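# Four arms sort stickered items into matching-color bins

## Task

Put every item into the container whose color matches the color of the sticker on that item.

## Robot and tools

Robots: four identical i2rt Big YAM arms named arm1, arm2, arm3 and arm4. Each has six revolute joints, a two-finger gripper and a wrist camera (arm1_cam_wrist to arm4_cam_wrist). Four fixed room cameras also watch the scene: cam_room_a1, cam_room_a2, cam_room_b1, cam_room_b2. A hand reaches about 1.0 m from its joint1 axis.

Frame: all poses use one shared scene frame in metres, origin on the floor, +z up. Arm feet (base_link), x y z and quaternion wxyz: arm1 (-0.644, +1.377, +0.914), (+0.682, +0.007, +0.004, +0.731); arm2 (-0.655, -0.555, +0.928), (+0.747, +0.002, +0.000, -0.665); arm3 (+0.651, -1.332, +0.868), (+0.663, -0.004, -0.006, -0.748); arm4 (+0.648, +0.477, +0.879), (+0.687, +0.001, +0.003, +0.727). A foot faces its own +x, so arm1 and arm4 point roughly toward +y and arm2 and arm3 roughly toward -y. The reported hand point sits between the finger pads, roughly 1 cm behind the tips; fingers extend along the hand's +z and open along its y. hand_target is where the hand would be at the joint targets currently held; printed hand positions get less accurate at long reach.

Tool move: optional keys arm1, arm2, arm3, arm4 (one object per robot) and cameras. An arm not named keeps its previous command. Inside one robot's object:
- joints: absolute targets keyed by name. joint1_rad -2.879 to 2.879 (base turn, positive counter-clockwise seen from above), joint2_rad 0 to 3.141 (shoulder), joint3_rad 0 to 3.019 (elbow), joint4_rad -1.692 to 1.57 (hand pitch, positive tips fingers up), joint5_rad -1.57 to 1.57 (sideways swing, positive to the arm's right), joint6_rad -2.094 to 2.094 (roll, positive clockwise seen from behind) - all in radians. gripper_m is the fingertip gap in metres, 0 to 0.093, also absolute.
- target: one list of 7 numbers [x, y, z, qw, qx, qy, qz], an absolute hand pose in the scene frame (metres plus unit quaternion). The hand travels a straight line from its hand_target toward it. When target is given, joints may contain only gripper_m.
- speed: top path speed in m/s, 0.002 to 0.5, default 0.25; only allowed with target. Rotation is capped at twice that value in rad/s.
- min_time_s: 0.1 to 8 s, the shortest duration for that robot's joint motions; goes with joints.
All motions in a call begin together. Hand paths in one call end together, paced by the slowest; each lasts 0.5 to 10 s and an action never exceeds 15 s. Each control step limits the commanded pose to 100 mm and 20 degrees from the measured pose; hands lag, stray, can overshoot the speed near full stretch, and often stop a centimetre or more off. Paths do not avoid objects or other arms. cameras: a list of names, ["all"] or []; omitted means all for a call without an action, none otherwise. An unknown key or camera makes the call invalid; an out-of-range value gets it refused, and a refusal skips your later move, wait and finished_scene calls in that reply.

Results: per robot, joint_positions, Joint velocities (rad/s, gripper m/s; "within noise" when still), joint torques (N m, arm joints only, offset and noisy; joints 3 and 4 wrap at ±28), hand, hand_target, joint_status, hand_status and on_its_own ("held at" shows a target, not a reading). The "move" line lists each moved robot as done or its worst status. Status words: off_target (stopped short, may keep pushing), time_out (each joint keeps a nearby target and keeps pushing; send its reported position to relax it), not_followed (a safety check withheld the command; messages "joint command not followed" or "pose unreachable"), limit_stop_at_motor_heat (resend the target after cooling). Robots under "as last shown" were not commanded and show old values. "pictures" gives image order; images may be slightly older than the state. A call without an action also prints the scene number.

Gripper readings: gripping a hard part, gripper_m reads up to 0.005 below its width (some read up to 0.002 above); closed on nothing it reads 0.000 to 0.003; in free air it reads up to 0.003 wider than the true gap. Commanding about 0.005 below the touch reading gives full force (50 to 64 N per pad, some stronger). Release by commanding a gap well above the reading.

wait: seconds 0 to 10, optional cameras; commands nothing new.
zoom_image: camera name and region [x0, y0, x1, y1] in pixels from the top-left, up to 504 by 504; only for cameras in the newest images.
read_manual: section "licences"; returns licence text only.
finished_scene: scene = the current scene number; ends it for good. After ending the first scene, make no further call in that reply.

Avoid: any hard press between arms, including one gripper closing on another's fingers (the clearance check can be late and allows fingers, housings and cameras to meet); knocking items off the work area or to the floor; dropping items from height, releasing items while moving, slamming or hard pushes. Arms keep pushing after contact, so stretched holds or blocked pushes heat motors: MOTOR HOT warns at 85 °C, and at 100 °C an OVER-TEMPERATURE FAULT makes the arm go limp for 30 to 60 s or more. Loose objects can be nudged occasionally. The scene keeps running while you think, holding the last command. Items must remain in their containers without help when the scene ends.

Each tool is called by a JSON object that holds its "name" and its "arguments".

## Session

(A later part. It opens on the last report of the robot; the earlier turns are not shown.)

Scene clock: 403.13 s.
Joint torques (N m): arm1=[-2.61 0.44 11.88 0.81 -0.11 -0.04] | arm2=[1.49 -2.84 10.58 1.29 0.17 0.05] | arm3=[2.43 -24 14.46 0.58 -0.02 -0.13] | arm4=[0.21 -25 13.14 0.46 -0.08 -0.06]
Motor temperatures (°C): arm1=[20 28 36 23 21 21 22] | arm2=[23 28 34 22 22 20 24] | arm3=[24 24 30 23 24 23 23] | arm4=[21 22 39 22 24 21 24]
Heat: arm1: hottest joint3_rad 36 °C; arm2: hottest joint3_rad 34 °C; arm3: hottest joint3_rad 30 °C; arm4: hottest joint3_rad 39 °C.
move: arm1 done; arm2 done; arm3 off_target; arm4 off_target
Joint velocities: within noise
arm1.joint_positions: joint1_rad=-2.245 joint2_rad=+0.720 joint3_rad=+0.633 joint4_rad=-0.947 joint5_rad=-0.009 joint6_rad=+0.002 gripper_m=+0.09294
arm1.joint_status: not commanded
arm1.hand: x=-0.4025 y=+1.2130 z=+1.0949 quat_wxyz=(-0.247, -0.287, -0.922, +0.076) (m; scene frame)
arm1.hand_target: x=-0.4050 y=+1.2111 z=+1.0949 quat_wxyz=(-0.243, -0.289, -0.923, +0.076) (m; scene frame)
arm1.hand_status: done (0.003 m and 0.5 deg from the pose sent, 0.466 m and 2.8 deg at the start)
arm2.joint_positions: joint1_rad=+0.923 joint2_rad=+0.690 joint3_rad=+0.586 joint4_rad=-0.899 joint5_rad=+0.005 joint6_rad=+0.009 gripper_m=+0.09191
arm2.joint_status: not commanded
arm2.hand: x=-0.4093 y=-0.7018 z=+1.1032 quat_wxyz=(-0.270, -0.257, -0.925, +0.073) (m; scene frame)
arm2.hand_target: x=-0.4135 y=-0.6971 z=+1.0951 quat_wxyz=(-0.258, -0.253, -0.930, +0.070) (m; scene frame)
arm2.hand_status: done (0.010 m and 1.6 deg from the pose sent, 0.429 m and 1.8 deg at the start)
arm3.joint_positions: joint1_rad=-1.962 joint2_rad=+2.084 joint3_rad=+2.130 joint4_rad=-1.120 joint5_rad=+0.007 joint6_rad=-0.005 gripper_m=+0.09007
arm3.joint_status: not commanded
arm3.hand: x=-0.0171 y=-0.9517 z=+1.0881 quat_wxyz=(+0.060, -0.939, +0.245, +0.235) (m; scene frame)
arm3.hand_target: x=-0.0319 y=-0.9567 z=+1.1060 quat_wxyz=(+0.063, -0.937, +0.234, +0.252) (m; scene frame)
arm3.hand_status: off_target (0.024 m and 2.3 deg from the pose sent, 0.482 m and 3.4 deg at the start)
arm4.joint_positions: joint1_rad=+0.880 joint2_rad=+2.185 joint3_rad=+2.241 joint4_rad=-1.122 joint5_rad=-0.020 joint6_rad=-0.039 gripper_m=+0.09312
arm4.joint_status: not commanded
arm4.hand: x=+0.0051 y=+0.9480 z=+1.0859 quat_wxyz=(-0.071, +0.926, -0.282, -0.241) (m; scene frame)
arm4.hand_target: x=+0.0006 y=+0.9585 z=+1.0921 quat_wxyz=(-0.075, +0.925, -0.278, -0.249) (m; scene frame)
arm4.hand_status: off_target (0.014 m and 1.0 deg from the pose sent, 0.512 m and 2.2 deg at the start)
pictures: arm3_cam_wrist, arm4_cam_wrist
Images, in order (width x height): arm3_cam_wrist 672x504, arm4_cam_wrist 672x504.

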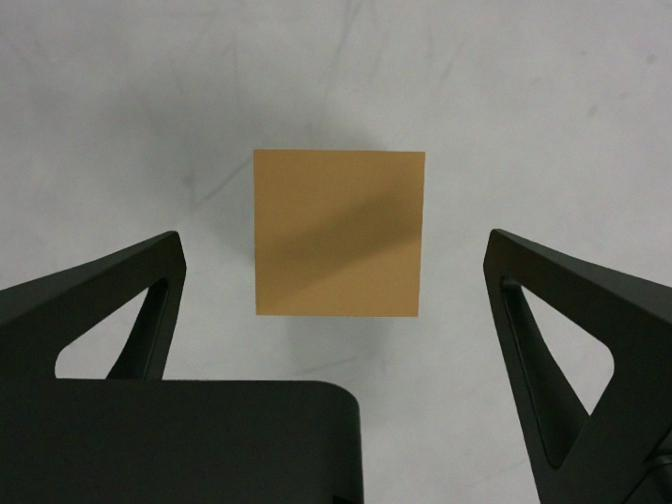

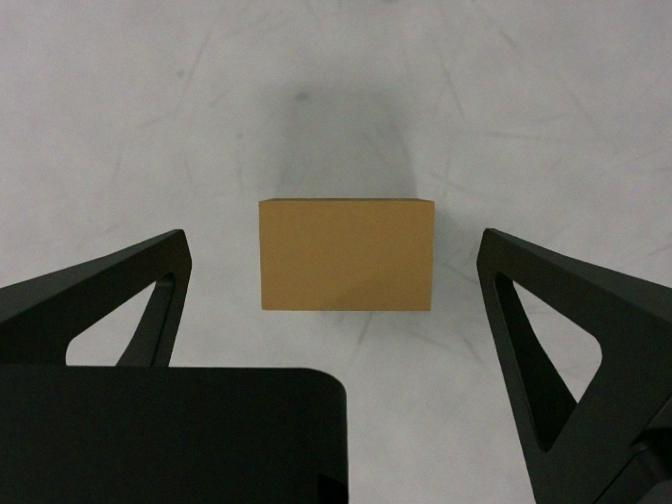

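{"name": "move", "arguments": {"arm3": {"target": [-0.033, -0.956, 1.058, 0.0626, -0.9372, 0.2337, 0.2511], "speed": 0.08}, "arm4": {"target": [0.0045, 0.961, 1.046, 0.0746, -0.9249, 0.2784, 0.2478], "speed": 0.08}, "cameras": ["arm3_cam_wrist", "arm4_cam_wrist"]}}

Scene clock: 433.87 s.
Joint torques (N m): arm1=[-2.49 -0.15 11.99 0.94 -0.04 -0.03] | arm2=[1.49 -2.9 10.61 1.31 0.16 0.05] | arm3=[2.43 -24 9.32 1.65 -0.03 -0.12] | arm4=[1.03 -25.7 9.42 1.46 -0.06 -0.07]
Motor temperatures (°C): arm1=[20 26 37 23 21 21 22] | arm2=[23 26 34 22 22 20 24] | arm3=[24 27 32 23 24 23 23] | arm4=[21 24 40 22 24 21 24]
Heat: arm1: hottest joint3_rad 37 °C; arm2: hottest joint3_rad 34 °C; arm3: hottest joint3_rad 32 °C; arm4: hottest joint3_rad 40 °C.
move: arm3 off_target; arm4 off_target
Joint velocities: within noise
arm1, arm2: as last shown
arm3.joint_positions: joint1_rad=-1.962 joint2_rad=+2.085 joint3_rad=+2.067 joint4_rad=-1.020 joint5_rad=+0.007 joint6_rad=-0.006 gripper_m=+0.09007
arm3.joint_status: not commanded
arm3.hand: x=-0.0244 y=-0.9478 z=+1.0680 quat_wxyz=(+0.064, -0.934, +0.244, +0.252) (m; scene frame)
arm3.hand_target: x=-0.0328 y=-0.9562 z=+1.0582 quat_wxyz=(+0.063, -0.937, +0.234, +0.251) (m; scene frame)
arm3.hand_status: off_target (0.015 m and 1.2 deg from the pose sent, 0.034 m and 2.3 deg at the start)
arm4.joint_positions: joint1_rad=+0.873 joint2_rad=+2.185 joint3_rad=+2.156 joint4_rad=-1.026 joint5_rad=-0.023 joint6_rad=-0.045 gripper_m=+0.09312
arm4.joint_status: not commanded
arm4.hand: x=+0.0058 y=+0.9536 z=+1.0545 quat_wxyz=(-0.073, +0.925, -0.282, -0.246) (m; scene frame)
arm4.hand_target: x=+0.0048 y=+0.9608 z=+1.0462 quat_wxyz=(-0.075, +0.925, -0.279, -0.248) (m; scene frame)
arm4.hand_status: off_target (0.011 m and 0.5 deg from the pose sent, 0.042 m and 1.0 deg at the start)
pictures: arm3_cam_wrist, arm4_cam_wrist
Images, in order (width x height): arm3_cam_wrist 672x504, arm4_cam_wrist 672x504.

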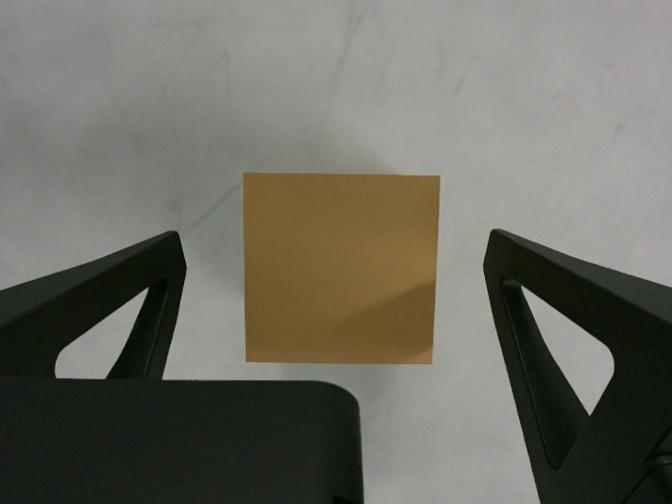

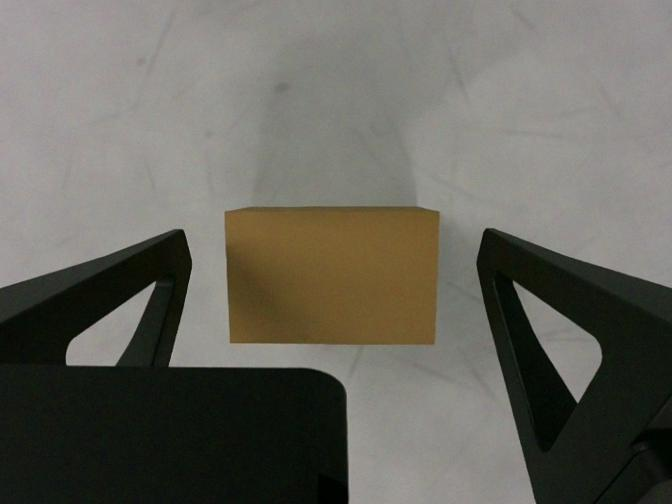

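{"name": "move", "arguments": {"arm3": {"target": [-0.0335, -0.957, 1.014, 0.0626, -0.9372, 0.2337, 0.2511], "speed": 0.08}, "arm4": {"target": [0.004, 0.9605, 1.006, 0.0746, -0.9249, 0.2784, 0.2478], "speed": 0.08}, "cameras": ["arm3_cam_wrist", "arm4_cam_wrist"]}}

Scene clock: 440.70 s.
Joint torques (N m): arm1=[-2.84 1.26 11.71 0.98 -0.06 -0.06] | arm2=[1.32 -2.78 10.59 1.29 0.16 0.05] | arm3=[2.49 -23.47 9.18 1.65 0 -0.12] | arm4=[0.67 -25.05 9.24 1.32 -0.07 -0.08]
Motor temperatures (°C): arm1=[20 26 37 23 21 21 22] | arm2=[23 26 34 22 22 20 24] | arm3=[24 27 32 23 24 23 23] | arm4=[21 24 40 22 24 21 24]
Heat: arm1: hottest joint3_rad 37 °C; arm2: hottest joint3_rad 34 °C; arm3: hottest joint3_rad 32 °C; arm4: hottest joint3_rad 40 °C.
move: arm3 off_target; arm4 off_target
Joint velocities: within noise
arm1, arm2: as last shown
arm3.joint_positions: joint1_rad=-1.962 joint2_rad=+2.092 joint3_rad=+1.975 joint4_rad=-0.913 joint5_rad=+0.007 joint6_rad=-0.006 gripper_m=+0.09007
arm3.joint_status: not commanded
arm3.hand: x=-0.0254 y=-0.9478 z=+1.0295 quat_wxyz=(+0.065, -0.933, +0.244, +0.255) (m; scene frame)
arm3.hand_target: x=-0.0331 y=-0.9572 z=+1.0143 quat_wxyz=(+0.063, -0.937, +0.234, +0.251) (m; scene frame)
arm3.hand_status: off_target (0.020 m and 1.3 deg from the pose sent, 0.055 m and 1.2 deg at the start)
arm4.joint_positions: joint1_rad=+0.873 joint2_rad=+2.185 joint3_rad=+2.073 joint4_rad=-0.929 joint5_rad=-0.023 joint6_rad=-0.045 gripper_m=+0.09312
arm4.joint_status: not commanded
arm4.hand: x=+0.0051 y=+0.9540 z=+1.0246 quat_wxyz=(-0.075, +0.923, -0.282, -0.252) (m; scene frame)
arm4.hand_target: x=+0.0046 y=+0.9601 z=+1.0062 quat_wxyz=(-0.075, +0.925, -0.279, -0.248) (m; scene frame)
arm4.hand_status: off_target (0.020 m and 0.6 deg from the pose sent, 0.049 m and 0.5 deg at the start)
pictures: arm3_cam_wrist, arm4_cam_wrist
Images, in order (width x height): arm3_cam_wrist 672x504, arm4_cam_wrist 672x504.

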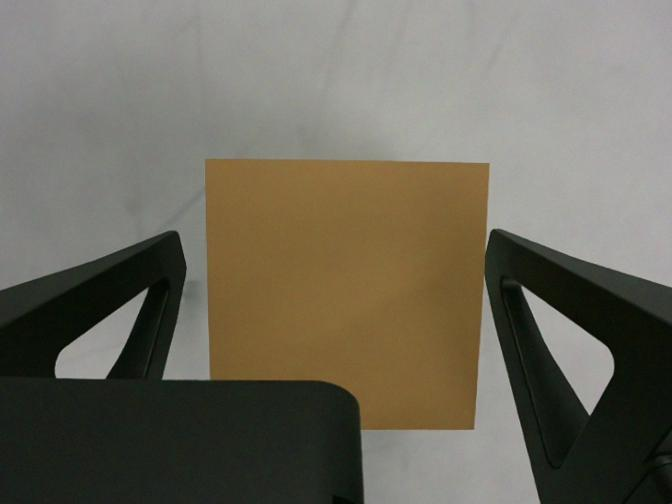

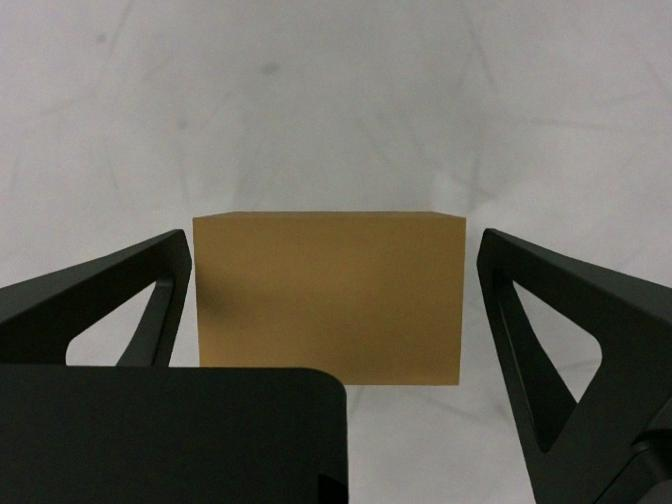

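{"name": "move", "arguments": {"arm3": {"joints": {"gripper_m": 0.045}}, "arm4": {"target": [0.0085, 0.956, 0.998, 0.0746, -0.9249, 0.2784, 0.2478], "speed": 0.06}, "cameras": ["arm3_cam_wrist", "arm4_cam_wrist"]}}

Scene clock: 468.80 s.
Joint torques (N m): arm1=[-2.84 0.38 11.67 0.8 -0.03 -0.04] | arm2=[1.49 -2.84 10.61 1.25 0.16 0.04] | arm3=[2.61 -23.53 9.14 1.65 0 -0.11] | arm4=[0.79 -25.93 8.21 1.37 -0.03 -0.05]
Motor temperatures (°C): arm1=[20 25 37 23 21 21 22] | arm2=[23 26 34 22 22 20 23] | arm3=[24 26 33 23 24 23 23] | arm4=[21 25 38 22 24 21 24]
Heat: arm1: hottest joint3_rad 37 °C; arm2: hottest joint3_rad 34 °C; arm3: hottest joint3_rad 33 °C; arm4: hottest joint3_rad 38 °C.
move: arm3 off_target; arm4 off_target
Joint velocities: within noise
arm1, arm2: as last shown
arm3.joint_positions: joint1_rad=-1.962 joint2_rad=+2.092 joint3_rad=+1.975 joint4_rad=-0.913 joint5_rad=+0.007 joint6_rad=-0.006 gripper_m=+0.05327
arm3.joint_status: gripper_m off_target (ended at +0.05330, target +0.04500)
arm3.hand: x=-0.0254 y=-0.9478 z=+1.0295 quat_wxyz=(+0.065, -0.933, +0.244, +0.255) (m; scene frame)
arm3.hand_target: x=-0.0330 y=-0.9572 z=+1.0142 quat_wxyz=(+0.063, -0.937, +0.234, +0.251) (m; scene frame)
arm3.hand_status: not commanded
arm4.joint_positions: joint1_rad=+0.873 joint2_rad=+2.185 joint3_rad=+2.039 joint4_rad=-0.896 joint5_rad=-0.023 joint6_rad=-0.046 gripper_m=+0.09311
arm4.joint_status: not commanded
arm4.hand: x=+0.0065 y=+0.9528 z=+1.0116 quat_wxyz=(-0.075, +0.923, -0.281, -0.252) (m; scene frame)
arm4.hand_target: x=+0.0088 y=+0.9558 z=+0.9981 quat_wxyz=(-0.075, +0.925, -0.278, -0.248) (m; scene frame)
arm4.hand_status: off_target (0.014 m and 0.5 deg from the pose sent, 0.027 m and 0.6 deg at the start)
pictures: arm3_cam_wrist, arm4_cam_wrist
Images, in order (width x height): arm3_cam_wrist 672x504, arm4_cam_wrist 672x504.

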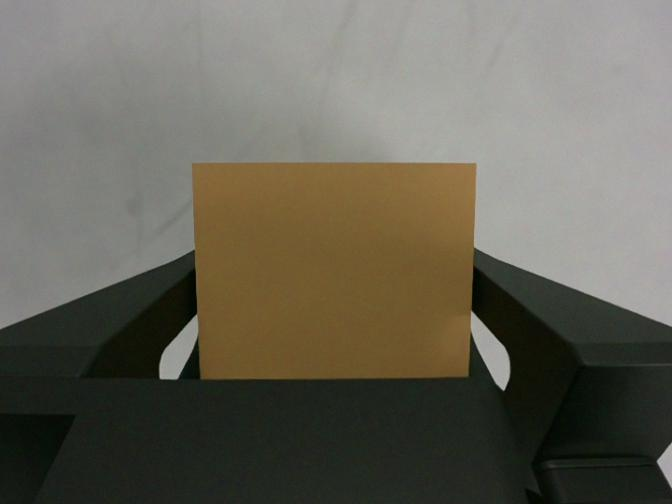

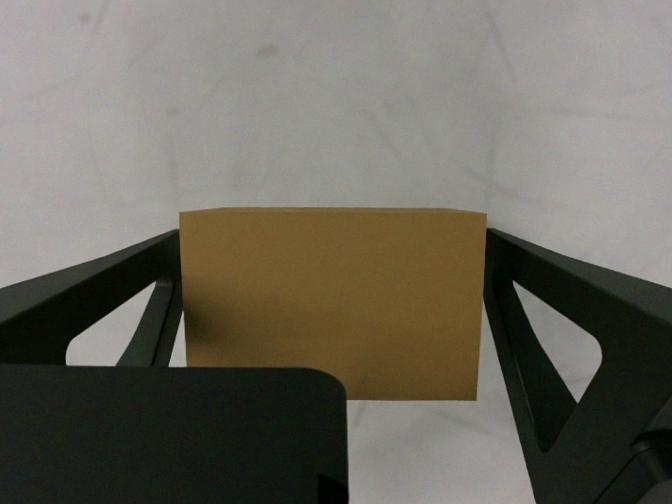

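{"name": "move", "arguments": {"arm4": {"target": [0.0175, 0.9495, 1.004, 0.0746, -0.9249, 0.2784, 0.2478], "speed": 0.06}, "cameras": ["arm4_cam_wrist"]}}

Scene clock: 479.73 s.
Joint torques (N m): arm1=[-2.49 -0.09 11.7 0.79 -0.08 -0.05] | arm2=[1.55 -2.84 10.59 1.25 0.16 0.05] | arm3=[2.55 -23.41 9.13 1.61 0.01 -0.11] | arm4=[0.73 -26.7 7.92 0.95 -0.06 0.03]
Motor temperatures (°C): arm1=[20 25 37 23 21 21 22] | arm2=[23 25 34 22 22 20 23] | arm3=[24 27 33 23 24 23 24] | arm4=[21 26 38 22 24 21 24]
Heat: arm1: hottest joint3_rad 37 °C; arm2: hottest joint3_rad 34 °C; arm3: hottest joint3_rad 33 °C; arm4: hottest joint3_rad 38 °C.
move: arm4 done
Joint velocities: within noise
arm1, arm2, arm3: as last shown
arm4.joint_positions: joint1_rad=+0.873 joint2_rad=+2.161 joint3_rad=+1.996 joint4_rad=-0.871 joint5_rad=-0.023 joint6_rad=-0.054 gripper_m=+0.09311
arm4.joint_status: not commanded
arm4.hand: x=+0.0118 y=+0.9489 z=+1.0113 quat_wxyz=(-0.077, +0.924, -0.277, -0.254) (m; scene frame)
arm4.hand_target: x=+0.0175 y=+0.9495 z=+1.0040 quat_wxyz=(-0.075, +0.925, -0.278, -0.248) (m; scene frame)
arm4.hand_status: done (0.009 m and 0.7 deg from the pose sent, 0.014 m and 0.6 deg at the start)
pictures: arm4_cam_wrist
Images, in order (width x height): arm4_cam_wrist 672x504.

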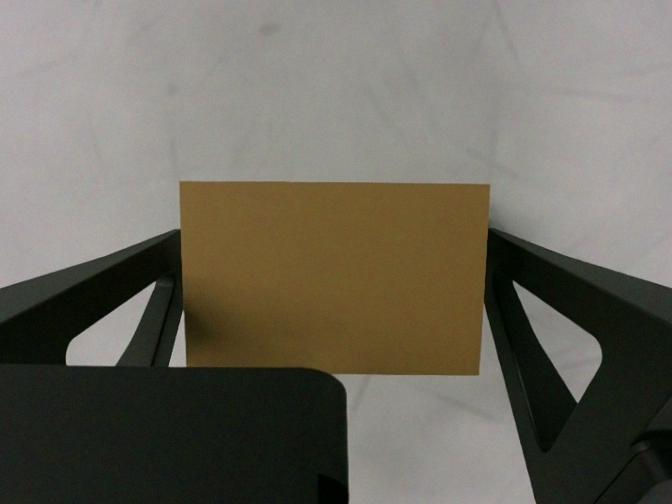

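{"name": "move", "arguments": {"arm3": {"target": [-0.033, -0.957, 1.088, 0.0626, -0.9372, 0.2337, 0.2511], "speed": 0.12}, "arm4": {"joints": {"gripper_m": 0.062}}, "cameras": ["arm3_cam_wrist", "arm4_cam_wrist"]}}

Scene clock: 484.10 s.
Joint torques (N m): arm1=[-3.02 0.26 11.71 0.95 -0.07 -0.07] | arm2=[1.55 -2.78 10.59 1.26 0.16 0.04] | arm3=[2.78 -25.52 14.32 0.66 0.01 -0.1] | arm4=[1.32 -26.64 8.06 0.84 -0.03 0.01]
Motor temperatures (°C): arm1=[20 25 37 23 21 21 22] | arm2=[23 25 34 22 22 20 23] | arm3=[24 27 33 23 24 23 24] | arm4=[21 26 37 22 24 21 24]
Heat: arm1: hottest joint3_rad 37 °C; arm2: hottest joint3_rad 34 °C; arm3: hottest joint3_rad 33 °C; arm4: hottest joint3_rad 37 °C.
move: arm3 off_target; arm4 off_target
Joint velocities: within noise
arm1, arm2: as last shown
arm3.joint_positions: joint1_rad=-1.962 joint2_rad=+2.092 joint3_rad=+2.073 joint4_rad=-1.072 joint5_rad=+0.007 joint6_rad=-0.006 gripper_m=+0.05327
arm3.joint_status: not commanded
arm3.hand: x=-0.0162 y=-0.9526 z=+1.0595 quat_wxyz=(+0.058, -0.941, +0.245, +0.227) (m; scene frame)
arm3.hand_target: x=-0.0314 y=-0.9578 z=+1.0881 quat_wxyz=(+0.063, -0.937, +0.234, +0.252) (m; scene frame)
arm3.hand_status: off_target (0.033 m and 3.1 deg from the pose sent, 0.060 m and 1.3 deg at the start)
arm4.joint_positions: joint1_rad=+0.867 joint2_rad=+2.160 joint3_rad=+1.994 joint4_rad=-0.871 joint5_rad=-0.023 joint6_rad=-0.054 gripper_m=+0.06931
arm4.joint_status: gripper_m off_target (ended at +0.06934, target +0.06200)
arm4.hand: x=+0.0148 y=+0.9523 z=+1.0114 quat_wxyz=(-0.078, +0.923, -0.280, -0.253) (m; scene frame)
arm4.hand_target: x=+0.0175 y=+0.9494 z=+1.0041 quat_wxyz=(-0.075, +0.925, -0.278, -0.248) (m; scene frame)
arm4.hand_status: not commanded
pictures: arm3_cam_wrist, arm4_cam_wrist
Images, in order (width x height): arm3_cam_wrist 672x504, arm4_cam_wrist 672x504.

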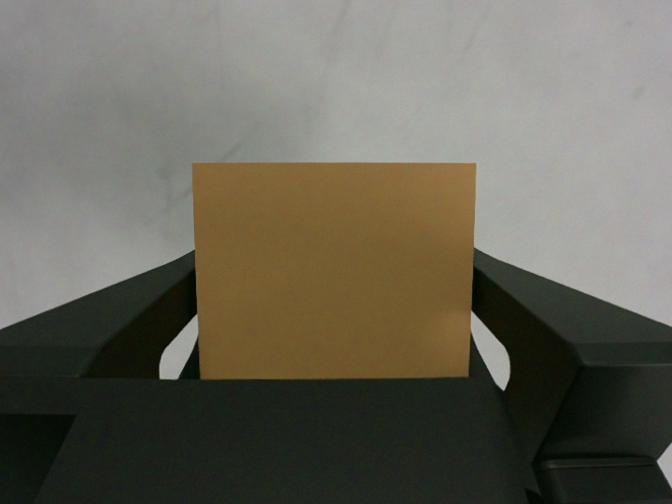

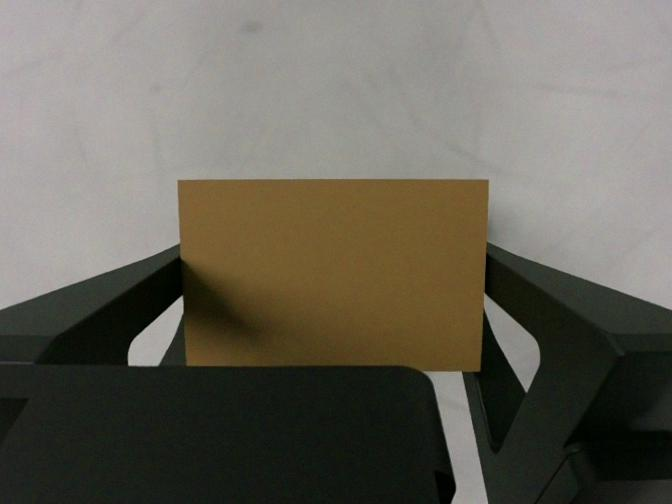

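{"name": "move", "arguments": {"arm3": {"target": [0.39, -1.184, 1.11, 0.0626, -0.9372, 0.2337, 0.2511], "speed": 0.17}, "arm4": {"target": [0.0165, 0.9505, 1.080, 0.0746, -0.9249, 0.2784, 0.2478], "speed": 0.12}, "cameras": ["arm3_cam_wrist", "arm4_cam_wrist"]}}

Scene clock: 493.23 s.
Joint torques (N m): arm1=[-2.49 0.15 11.96 0.81 -0.08 -0.04] | arm2=[1.49 -2.78 10.56 1.28 0.16 0.05] | arm3=[1.9 -2.14 9.42 0.85 -0.07 -0.13] | arm4=[0.91 -27.99 13.2 0.35 -0.01 0.02]
Motor temperatures (°C): arm1=[20 24 37 23 21 21 22] | arm2=[23 25 34 22 22 20 23] | arm3=[24 27 32 23 24 23 24] | arm4=[21 27 38 22 24 21 25]
Heat: arm1: hottest joint3_rad 37 °C; arm2: hottest joint3_rad 34 °C; arm3: hottest joint3_rad 32 °C; arm4: hottest joint3_rad 38 °C.
move: arm3 done; arm4 off_target
Joint velocities: within noise
arm1, arm2: as last shown
arm3.joint_positions: joint1_rad=-1.962 joint2_rad=+0.746 joint3_rad=+0.806 joint4_rad=-1.088 joint5_rad=+0.005 joint6_rad=-0.010 gripper_m=+0.05327
arm3.joint_status: not commanded
arm3.hand: x=+0.3904 y=-1.1805 z=+1.1130 quat_wxyz=(+0.065, -0.934, +0.241, +0.256) (m; scene frame)
arm3.hand_target: x=+0.3900 y=-1.1839 z=+1.1101 quat_wxyz=(+0.063, -0.937, +0.234, +0.251) (m; scene frame)
arm3.hand_status: done (0.005 m and 1.2 deg from the pose sent, 0.470 m and 3.1 deg at the start)
arm4.joint_positions: joint1_rad=+0.867 joint2_rad=+2.153 joint3_rad=+2.078 joint4_rad=-1.039 joint5_rad=-0.023 joint6_rad=-0.054 gripper_m=+0.06931
arm4.joint_status: not commanded
arm4.hand: x=+0.0267 y=+0.9435 z=+1.0389 quat_wxyz=(-0.065, +0.932, -0.283, -0.218) (m; scene frame)
arm4.hand_target: x=+0.0182 y=+0.9492 z=+1.0800 quat_wxyz=(-0.075, +0.925, -0.278, -0.248) (m; scene frame)
arm4.hand_status: off_target (0.043 m and 3.7 deg from the pose sent, 0.069 m and 0.8 deg at the start)
pictures: arm3_cam_wrist, arm4_cam_wrist
Images, in order (width x height): arm3_cam_wrist 672x504, arm4_cam_wrist 672x504.

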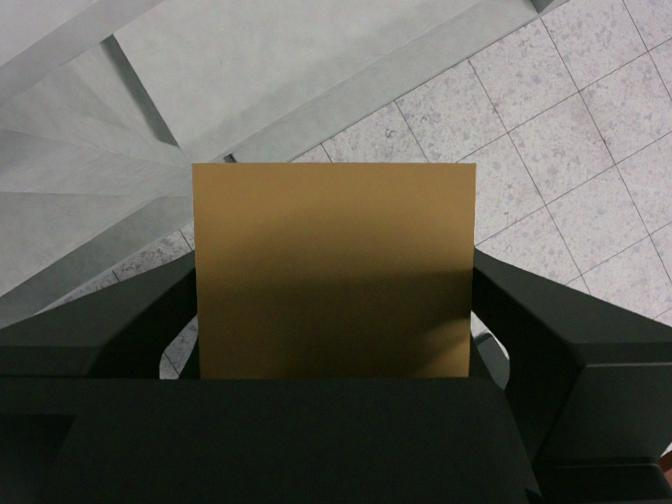

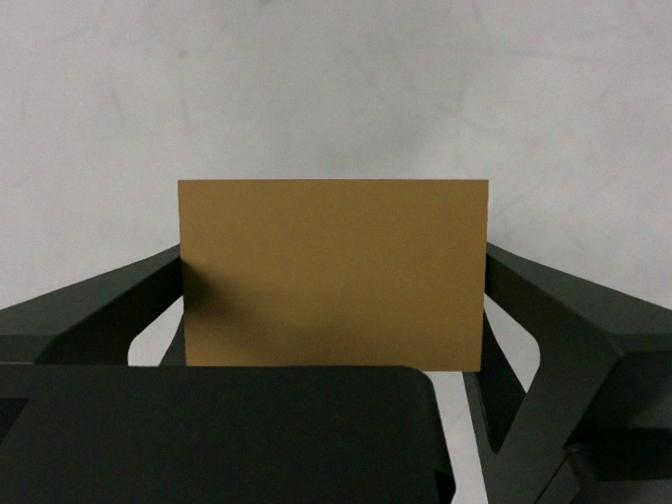

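{"name": "move", "arguments": {"arm3": {"joints": {"joint1_rad": 0.98, "joint2_rad": 0.69, "joint3_rad": 0.81, "joint4_rad": -1.12, "joint5_rad": 0.0, "joint6_rad": 0.0}, "min_time_s": 3.5}, "arm4": {"target": [0.407, 0.655, 1.105, 0.0746, -0.9249, 0.2784, 0.2478], "speed": 0.17}, "cameras": ["arm3_cam_wrist", "arm4_cam_wrist"]}}

Scene clock: 502.50 s.
Joint torques (N m): arm1=[-2.14 0.67 11.86 0.95 -0.1 -0.08] | arm2=[1.38 -2.84 10.56 1.25 0.16 0.04] | arm3=[1.85 -2.96 10.13 0.87 0.06 0.02] | arm4=[1.08 -2.78 9.42 0.43 0.03 0.04]
Motor temperatures (°C): arm1=[20 24 37 23 21 21 22] | arm2=[23 25 34 22 22 20 23] | arm3=[24 26 32 23 24 23 24] | arm4=[21 27 39 22 24 21 25]
Heat: arm1: hottest joint3_rad 37 °C; arm2: hottest joint3_rad 34 °C; arm3: hottest joint3_rad 32 °C; arm4: hottest joint3_rad 39 °C.
move: arm3 done; arm4 done
Joint velocities: within noise
arm1, arm2: as last shown
arm3.joint_positions: joint1_rad=+0.971 joint2_rad=+0.701 joint3_rad=+0.806 joint4_rad=-1.114 joint5_rad=+0.000 joint6_rad=-0.008 gripper_m=+0.05327
arm3.joint_status: all done
arm3.hand: x=+0.8669 y=-1.5185 z=+1.1270 quat_wxyz=(-0.262, -0.333, -0.900, +0.105) (m; scene frame)
arm3.hand_target: x=+0.8671 y=-1.5153 z=+1.1313 quat_wxyz=(-0.267, -0.332, -0.899, +0.104) (m; scene frame)
arm3.hand_status: not commanded
arm4.joint_positions: joint1_rad=+0.867 joint2_rad=+0.758 joint3_rad=+0.756 joint4_rad=-1.038 joint5_rad=-0.023 joint6_rad=-0.054 gripper_m=+0.06931
arm4.joint_status: not commanded
arm4.hand: x=+0.4066 y=+0.6567 z=+1.1052 quat_wxyz=(-0.077, +0.923, -0.280, -0.252) (m; scene frame)
arm4.hand_target: x=+0.4071 y=+0.6550 z=+1.1050 quat_wxyz=(-0.075, +0.925, -0.278, -0.248) (m; scene frame)
arm4.hand_status: done (0.002 m and 0.6 deg from the pose sent, 0.482 m and 3.7 deg at the start)
pictures: arm3_cam_wrist, arm4_cam_wrist
Images, in order (width x height): arm3_cam_wrist 672x504, arm4_cam_wrist 672x504.

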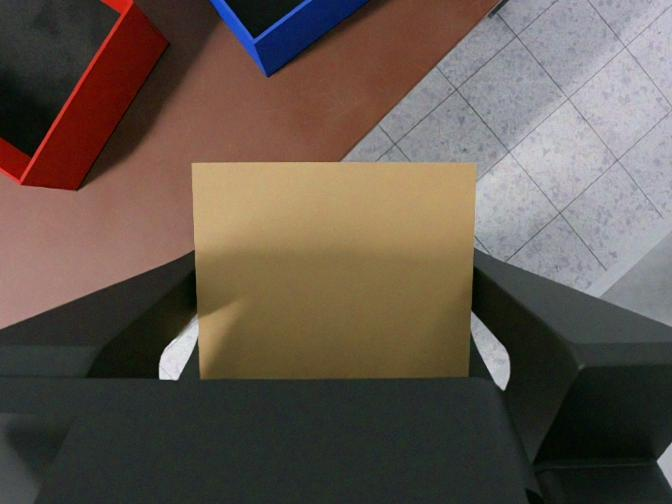

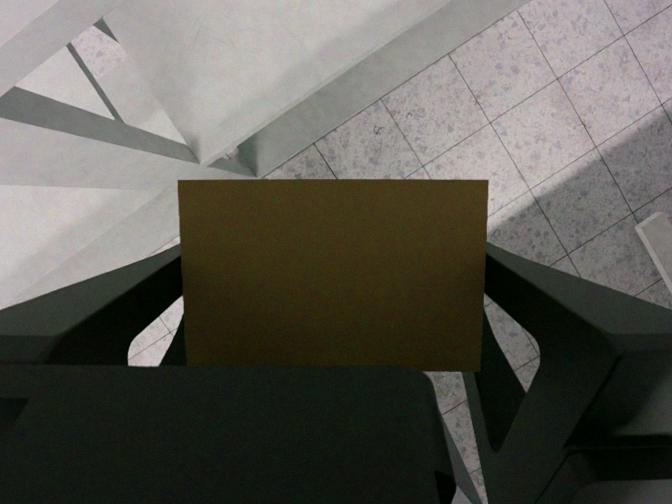

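{"name": "move", "arguments": {"arm3": {"target": [1.143, -1.753, 0.87, 0.2428, 0.3343, 0.9062, -0.0896], "speed": 0.17}, "arm4": {"joints": {"joint1_rad": -1.12, "joint2_rad": 0.69, "joint3_rad": 0.81, "joint4_rad": -1.12, "joint5_rad": 0.0, "joint6_rad": 0.0}, "min_time_s": 3.0}, "cameras": ["arm3_cam_wrist", "arm4_cam_wrist"]}}

Scene clock: 519.70 s.
Joint torques (N m): arm1=[-2.26 0.85 11.79 0.65 -0.03 -0.07] | arm2=[1.44 -2.84 10.63 1.25 0.16 0.04] | arm3=[1.73 -19.72 11.18 1.44 -0.07 0.02] | arm4=[0.5 -3.78 12.96 0.49 0.15 0.18]
Motor temperatures (°C): arm1=[20 24 38 23 21 21 22] | arm2=[23 25 34 22 22 20 23] | arm3=[24 26 32 23 24 23 24] | arm4=[21 26 38 22 24 21 26]
Heat: arm1: hottest joint3_rad 38 °C; arm2: hottest joint3_rad 34 °C; arm3: hottest joint3_rad 32 °C; arm4: hottest joint3_rad 38 °C.
move: arm3 off_target; arm4 done
Joint velocities: within noise
arm1.joint_positions: joint1_rad=-2.245 joint2_rad=+0.720 joint3_rad=+0.633 joint4_rad=-0.947 joint5_rad=-0.009 joint6_rad=+0.002 gripper_m=+0.09294
arm1.joint_status: not commanded
arm1.hand: x=-0.4025 y=+1.2130 z=+1.0949 quat_wxyz=(-0.247, -0.287, -0.922, +0.076) (m; scene frame)
arm1.hand_target: x=-0.4050 y=+1.2111 z=+1.0949 quat_wxyz=(-0.243, -0.289, -0.923, +0.076) (m; scene frame)
arm1.hand_status: not commanded
arm2.joint_positions: joint1_rad=+0.923 joint2_rad=+0.690 joint3_rad=+0.586 joint4_rad=-0.899 joint5_rad=+0.005 joint6_rad=+0.009 gripper_m=+0.09191
arm2.joint_status: not commanded
arm2.hand: x=-0.4093 y=-0.7018 z=+1.1032 quat_wxyz=(-0.270, -0.257, -0.925, +0.073) (m; scene frame)
arm2.hand_target: x=-0.4135 y=-0.6971 z=+1.0951 quat_wxyz=(-0.258, -0.253, -0.930, +0.070) (m; scene frame)
arm2.hand_status: not commanded
arm3.joint_positions: joint1_rad=+0.971 joint2_rad=+1.958 joint3_rad=+1.230 joint4_rad=-0.384 joint5_rad=-0.008 joint6_rad=-0.006 gripper_m=+0.05327
arm3.joint_status: not commanded
arm3.hand: x=+1.1193 y=-1.7419 z=+0.8525 quat_wxyz=(-0.217, -0.338, -0.912, +0.083) (m; scene frame)
arm3.hand_target: x=+1.1419 y=-1.7519 z=+0.8707 quat_wxyz=(-0.243, -0.334, -0.906, +0.089) (m; scene frame)
arm3.hand_status: off_target (0.031 m and 3.2 deg from the pose sent, 0.444 m and 2.8 deg at the start)
arm4.joint_positions: joint1_rad=-1.119 joint2_rad=+0.703 joint3_rad=+0.756 joint4_rad=-1.109 joint5_rad=-0.002 joint6_rad=-0.014 gripper_m=+0.06933
arm4.joint_status: all done
arm4.hand: x=+0.8940 y=+0.6144 z=+1.1090 quat_wxyz=(-0.244, +0.250, -0.935, -0.062) (m; scene frame)
arm4.hand_target: x=+0.8996 y=+0.6169 z=+1.1384 quat_wxyz=(-0.270, +0.241, -0.930, -0.070) (m; scene frame)
arm4.hand_status: not commanded
pictures: arm3_cam_wrist, arm4_cam_wrist
Images, in order (width x height): arm3_cam_wrist 672x504, arm4_cam_wrist 672x504.

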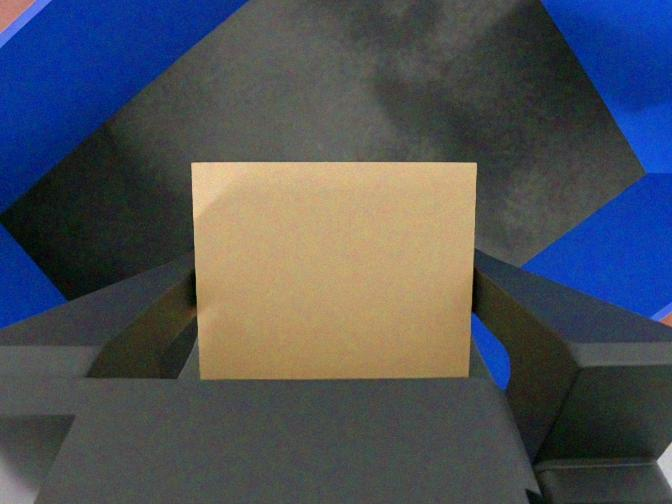

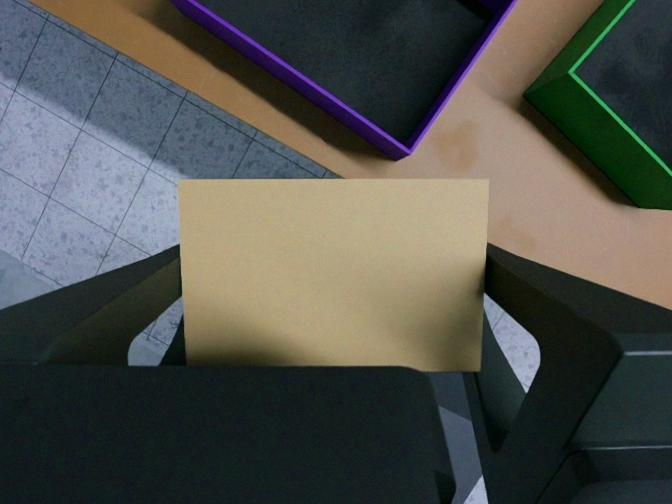

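{"name": "move", "arguments": {"arm3": {"target": [1.155, -1.752, 0.80, 0.2586, 0.3327, 0.9019, -0.0954], "speed": 0.15}, "arm4": {"target": [1.103, 0.730, 0.87, 0.2505, -0.2426, 0.9349, 0.065], "speed": 0.17}, "cameras": ["arm3_cam_wrist", "arm4_cam_wrist"]}}

Scene clock: 540.43 s.
Joint torques (N m): arm1=[-2.96 0.21 11.66 0.85 -0.06 -0.05] | arm2=[1.38 -2.78 10.59 1.26 0.16 0.04] | arm3=[2.2 -19.55 8.92 1.76 0.13 0.03] | arm4=[0.67 -13.68 8.7 1.37 0.11 0.19]
Motor temperatures (°C): arm1=[20 24 38 23 21 21 22] | arm2=[23 25 34 22 22 20 23] | arm3=[24 27 33 23 24 23 24] | arm4=[21 25 39 22 24 21 26]
Heat: arm1: hottest joint3_rad 38 °C; arm2: hottest joint3_rad 34 °C; arm3: hottest joint3_rad 33 °C; arm4: hottest joint3_rad 39 °C.
move: arm3 off_target; arm4 off_target
Joint velocities: within noise
arm1, arm2: as last shown
arm3.joint_positions: joint1_rad=+0.983 joint2_rad=+2.086 joint3_rad=+1.230 joint4_rad=-0.196 joint5_rad=-0.004 joint6_rad=+0.009 gripper_m=+0.05327
arm3.joint_status: not commanded
arm3.hand: x=+1.1376 y=-1.7490 z=+0.7960 quat_wxyz=(-0.244, -0.337, -0.905, +0.092) (m; scene frame)
arm3.hand_target: x=+1.1546 y=-1.7514 z=+0.8004 quat_wxyz=(-0.259, -0.333, -0.902, +0.095) (m; scene frame)
arm3.hand_status: off_target (0.018 m and 1.8 deg from the pose sent, 0.064 m and 5.2 deg at the start)
arm4.joint_positions: joint1_rad=-1.119 joint2_rad=+1.704 joint3_rad=+0.824 joint4_rad=-0.208 joint5_rad=-0.002 joint6_rad=-0.013 gripper_m=+0.06933
arm4.joint_status: not commanded
arm4.hand: x=+1.0826 y=+0.7192 z=+0.8586 quat_wxyz=(-0.228, +0.251, -0.939, -0.058) (m; scene frame)
arm4.hand_target: x=+1.1022 y=+0.7295 z=+0.8708 quat_wxyz=(-0.251, +0.243, -0.935, -0.065) (m; scene frame)
arm4.hand_status: off_target (0.026 m and 2.8 deg from the pose sent, 0.338 m and 1.2 deg at the start)
pictures: arm3_cam_wrist, arm4_cam_wrist
Images, in order (width x height): arm3_cam_wrist 672x504, arm4_cam_wrist 672x504.

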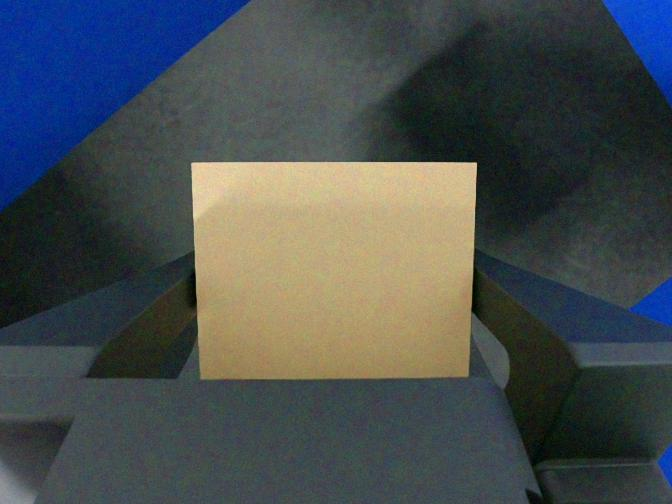

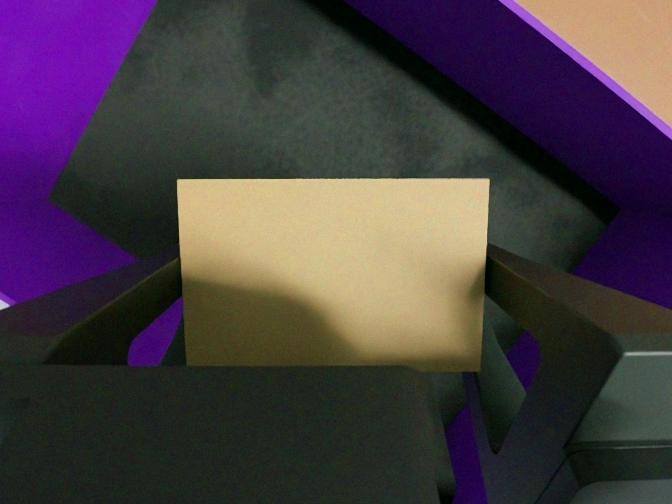

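{"name": "move", "arguments": {"arm3": {"target": [1.153, -1.750, 0.760, 0.2586, 0.3327, 0.9019, -0.0954], "speed": 0.08}, "arm4": {"target": [1.105, 0.731, 0.79, 0.2668, -0.2415, 0.9304, 0.0692], "speed": 0.15}, "cameras": ["arm3_cam_wrist", "arm4_cam_wrist"]}}

Scene clock: 548.50 s.
Joint torques (N m): arm1=[-3.19 0.97 11.59 0.96 -0.03 -0.06] | arm2=[1.49 -2.78 10.61 1.25 0.16 0.04] | arm3=[2.08 -20.48 7.75 1.73 0.13 0.02] | arm4=[0.67 -15.85 4.82 1.47 0.15 0.17]
Motor temperatures (°C): arm1=[20 24 38 23 21 21 22] | arm2=[23 25 34 22 22 20 23] | arm3=[24 26 33 23 24 23 25] | arm4=[21 25 39 22 24 21 26]
Heat: arm1: hottest joint3_rad 38 °C; arm2: hottest joint3_rad 34 °C; arm3: hottest joint3_rad 33 °C; arm4: hottest joint3_rad 39 °C.
move: arm3 off_target; arm4 done
Joint velocities: within noise
arm1, arm2: as last shown
arm3.joint_positions: joint1_rad=+0.984 joint2_rad=+2.169 joint3_rad=+1.230 joint4_rad=-0.113 joint5_rad=-0.004 joint6_rad=+0.010 gripper_m=+0.05327
arm3.joint_status: not commanded
arm3.hand: x=+1.1373 y=-1.7488 z=+0.7553 quat_wxyz=(-0.244, -0.337, -0.904, +0.092) (m; scene frame)
arm3.hand_target: x=+1.1526 y=-1.7496 z=+0.7601 quat_wxyz=(-0.258, -0.333, -0.902, +0.095) (m; scene frame)
arm3.hand_status: off_target (0.016 m and 1.8 deg from the pose sent, 0.039 m and 1.8 deg at the start)
arm4.joint_positions: joint1_rad=-1.119 joint2_rad=+1.913 joint3_rad=+0.824 joint4_rad=+0.069 joint5_rad=-0.002 joint6_rad=-0.013 gripper_m=+0.06933
arm4.joint_status: not commanded
arm4.hand: x=+1.1013 y=+0.7296 z=+0.7906 quat_wxyz=(-0.260, +0.249, -0.931, -0.066) (m; scene frame)
arm4.hand_target: x=+1.1050 y=+0.7310 z=+0.7901 quat_wxyz=(-0.267, +0.241, -0.930, -0.069) (m; scene frame)
arm4.hand_status: done (0.004 m and 1.1 deg from the pose sent, 0.073 m and 4.8 deg at the start)
pictures: arm3_cam_wrist, arm4_cam_wrist
Images, in order (width x height): arm3_cam_wrist 672x504, arm4_cam_wrist 672x504.

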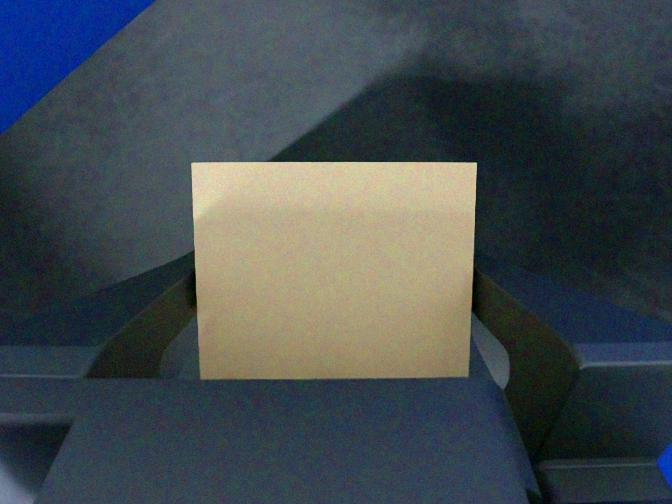

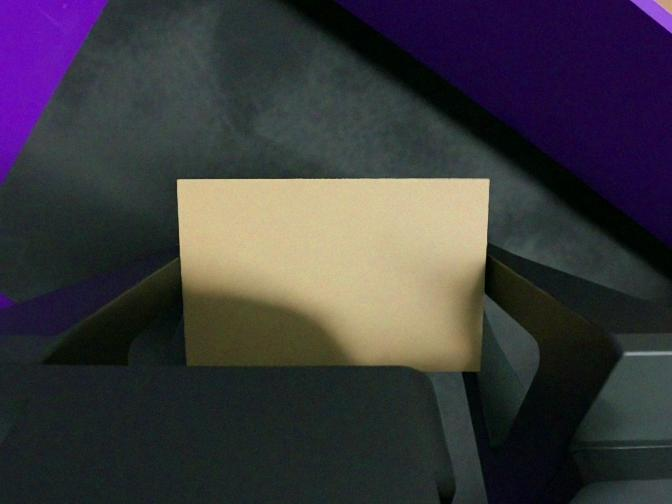

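{"name": "move", "arguments": {"arm3": {"target": [1.153, -1.750, 0.752, 0.2586, 0.3327, 0.9019, -0.0954], "speed": 0.06}, "arm4": {"target": [1.095, 0.726, 0.75, 0.2668, -0.2415, 0.9304, 0.0692], "speed": 0.08}, "cameras": []}}

{"name": "move", "arguments": {"arm3": {"target": [1.153, -1.750, 0.746, 0.2586, 0.3327, 0.9019, -0.0954], "speed": 0.05}, "arm4": {"target": [1.095, 0.726, 0.742, 0.2668, -0.2415, 0.9304, 0.0692], "speed": 0.05}, "cameras": ["arm3_cam_wrist", "arm4_cam_wrist"]}}

Scene clock: 559.20 s.
Joint torques (N m): arm1=[-2.32 0.5 11.58 0.92 -0.06 -0.07] | arm2=[1.44 -2.84 10.61 1.28 0.16 0.06] | arm3=[2.2 -19.31 7.86 1.73 0.12 0.02] | arm4=[0.97 -15.79 3.77 1.55 0.18 0.15]
Motor temperatures (°C): arm1=[20 24 38 23 21 21 22] | arm2=[23 25 34 22 22 20 23] | arm3=[24 27 32 23 24 23 25] | arm4=[21 25 37 22 24 21 26]
Heat: arm1: hottest joint3_rad 38 °C; arm2: hottest joint3_rad 34 °C; arm3: hottest joint3_rad 32 °C; arm4: hottest joint3_rad 37 °C.
move: arm3 off_target; arm4 done
Joint velocities: within noise
arm1, arm2: as last shown
arm3.joint_positions: joint1_rad=+0.984 joint2_rad=+2.174 joint3_rad=+1.230 joint4_rad=-0.097 joint5_rad=-0.003 joint6_rad=+0.010 gripper_m=+0.05327
arm3.joint_status: not commanded
arm3.hand: x=+1.1388 y=-1.7502 z=+0.7539 quat_wxyz=(-0.249, -0.337, -0.903, +0.094) (m; scene frame)
arm3.hand_target: x=+1.1526 y=-1.7496 z=+0.7522 quat_wxyz=(-0.258, -0.333, -0.902, +0.095) (m; scene frame)
arm3.hand_status: off_target (0.014 m and 1.2 deg from the pose sent, 0.016 m and 1.8 deg at the start)
arm4.joint_positions: joint1_rad=-1.119 joint2_rad=+2.007 joint3_rad=+0.801 joint4_rad=+0.192 joint5_rad=-0.002 joint6_rad=-0.013 gripper_m=+0.06933
arm4.joint_status: not commanded
arm4.hand: x=+1.0939 y=+0.7254 z=+0.7541 quat_wxyz=(-0.264, +0.248, -0.930, -0.067) (m; scene frame)
arm4.hand_target: x=+1.0950 y=+0.7260 z=+0.7501 quat_wxyz=(-0.267, +0.242, -0.930, -0.069) (m; scene frame)
arm4.hand_status: done (0.004 m and 0.8 deg from the pose sent, 0.041 m and 1.1 deg at the start)
pictures: none
No camera images: "cameras" was empty.

Scene clock: 560.17 s.
Joint torques (N m): arm1=[-2.61 0.32 11.75 1.07 -0.06 -0.04] | arm2=[1.44 -2.78 10.61 1.24 0.17 0.05] | arm3=[2.08 -18.61 7.95 1.77 0.13 0.02] | arm4=[0.91 -14.74 3.97 1.58 0.13 0.18]
Motor temperatures (°C): arm1=[20 24 38 23 21 21 22] | arm2=[23 25 34 22 22 20 23] | arm3=[24 27 32 23 24 23 25] | arm4=[21 25 37 22 24 21 26]
Heat: arm1: hottest joint3_rad 38 °C; arm2: hottest joint3_rad 34 °C; arm3: hottest joint3_rad 32 °C; arm4: hottest joint3_rad 37 °C.
move: arm3 off_target; arm4 done
Joint velocities: within noise
arm1, arm2: as last shown
arm3.joint_positions: joint1_rad=+0.984 joint2_rad=+2.176 joint3_rad=+1.230 joint4_rad=-0.086 joint5_rad=-0.003 joint6_rad=+0.011 gripper_m=+0.05327
arm3.joint_status: not commanded
arm3.hand: x=+1.1401 y=-1.7513 z=+0.7539 quat_wxyz=(-0.253, -0.337, -0.902, +0.095) (m; scene frame)
arm3.hand_target: x=+1.1524 y=-1.7496 z=+0.7463 quat_wxyz=(-0.258, -0.333, -0.902, +0.095) (m; scene frame)
arm3.hand_status: off_target (0.015 m and 0.8 deg from the pose sent, 0.016 m and 1.2 deg at the start)
arm4.joint_positions: joint1_rad=-1.119 joint2_rad=+2.023 joint3_rad=+0.801 joint4_rad=+0.211 joint5_rad=-0.002 joint6_rad=-0.013 gripper_m=+0.06933
arm4.joint_status: not commanded
arm4.hand: x=+1.0938 y=+0.7253 z=+0.7488 quat_wxyz=(-0.265, +0.248, -0.929, -0.068) (m; scene frame)
arm4.hand_target: x=+1.0949 y=+0.7260 z=+0.7421 quat_wxyz=(-0.267, +0.242, -0.930, -0.069) (m; scene frame)
arm4.hand_status: done (0.007 m and 0.8 deg from the pose sent, 0.012 m and 0.8 deg at the start)
pictures: arm3_cam_wrist, arm4_cam_wrist
Images, in order (width x height): arm3_cam_wrist 672x504, arm4_cam_wrist 672x504.

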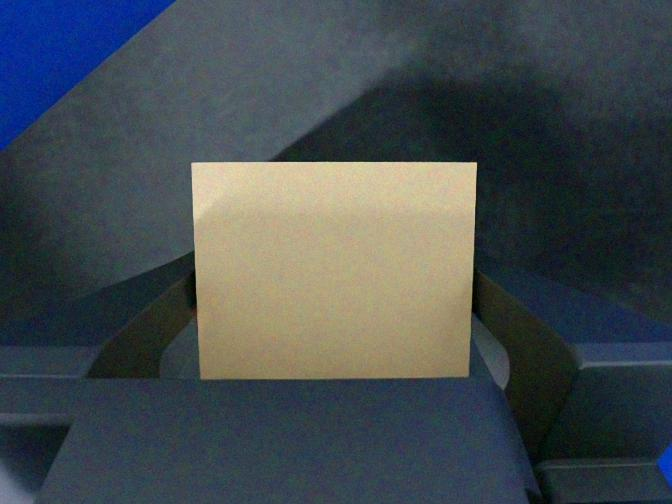

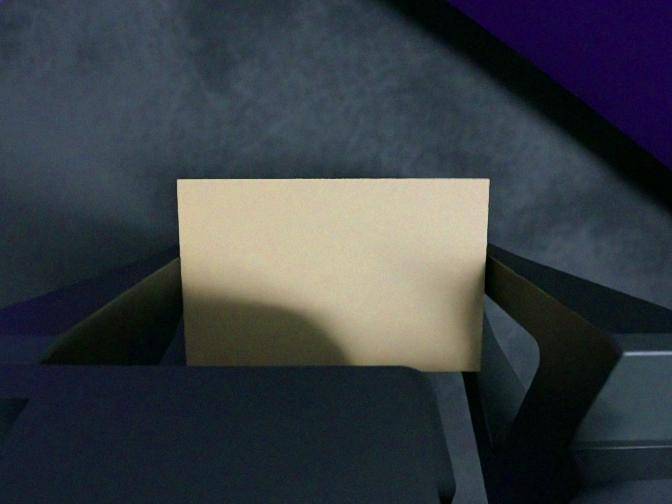

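{"name": "move", "arguments": {"arm3": {"target": [1.153, -1.750, 0.740, 0.2586, 0.3327, 0.9019, -0.0954], "speed": 0.05}, "arm4": {"target": [1.095, 0.726, 0.734, 0.2668, -0.2415, 0.9304, 0.0692], "speed": 0.05}, "cameras": ["cam_room_a1", "cam_room_a2"]}}

Scene clock: 569.10 s.
Joint torques (N m): arm1=[-2.84 0.09 11.78 0.77 -0.08 -0.05] | arm2=[1.49 -2.84 10.59 1.29 0.16 0.05] | arm3=[2.26 -17.79 8.05 1.77 0.15 0.01] | arm4=[0.44 -15.09 3.9 1.47 0.13 0.15]
Motor temperatures (°C): arm1=[20 24 38 23 21 21 22] | arm2=[23 25 34 22 22 20 23] | arm3=[24 27 32 23 24 23 25] | arm4=[21 25 36 22 24 21 26]
Heat: arm1: hottest joint3_rad 38 °C; arm2: hottest joint3_rad 34 °C; arm3: hottest joint3_rad 32 °C; arm4: hottest joint3_rad 36 °C.
move: arm3 off_target; arm4 done
Joint velocities: within noise
arm1, arm2: as last shown
arm3.joint_positions: joint1_rad=+0.984 joint2_rad=+2.180 joint3_rad=+1.230 joint4_rad=-0.074 joint5_rad=-0.003 joint6_rad=+0.012 gripper_m=+0.05327
arm3.joint_status: not commanded
arm3.hand: x=+1.1416 y=-1.7526 z=+0.7536 quat_wxyz=(-0.257, -0.337, -0.901, +0.097) (m; scene frame)
arm3.hand_target: x=+1.1522 y=-1.7495 z=+0.7403 quat_wxyz=(-0.258, -0.333, -0.902, +0.095) (m; scene frame)
arm3.hand_status: off_target (0.018 m and 0.5 deg from the pose sent, 0.019 m and 0.8 deg at the start)
arm4.joint_positions: joint1_rad=-1.119 joint2_rad=+2.046 joint3_rad=+0.801 joint4_rad=+0.232 joint5_rad=-0.002 joint6_rad=-0.013 gripper_m=+0.06933
arm4.joint_status: not commanded
arm4.hand: x=+1.0922 y=+0.7244 z=+0.7400 quat_wxyz=(-0.264, +0.248, -0.930, -0.067) (m; scene frame)
arm4.hand_target: x=+1.0950 y=+0.7260 z=+0.7342 quat_wxyz=(-0.267, +0.242, -0.930, -0.069) (m; scene frame)
arm4.hand_status: done (0.007 m and 0.8 deg from the pose sent, 0.015 m and 0.8 deg at the start)
pictures: cam_room_a1, cam_room_a2
Images, in order (width x height): cam_room_a1 672x504, cam_room_a2 672x504.

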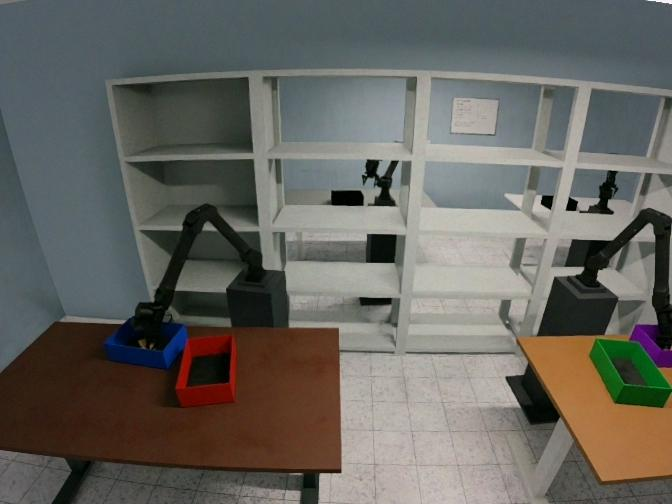

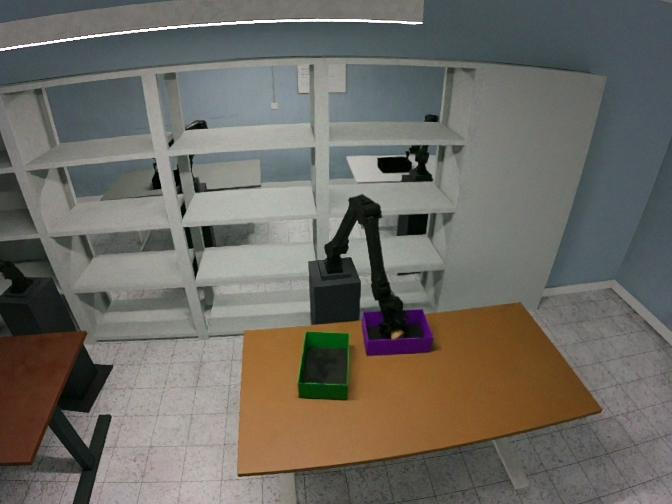

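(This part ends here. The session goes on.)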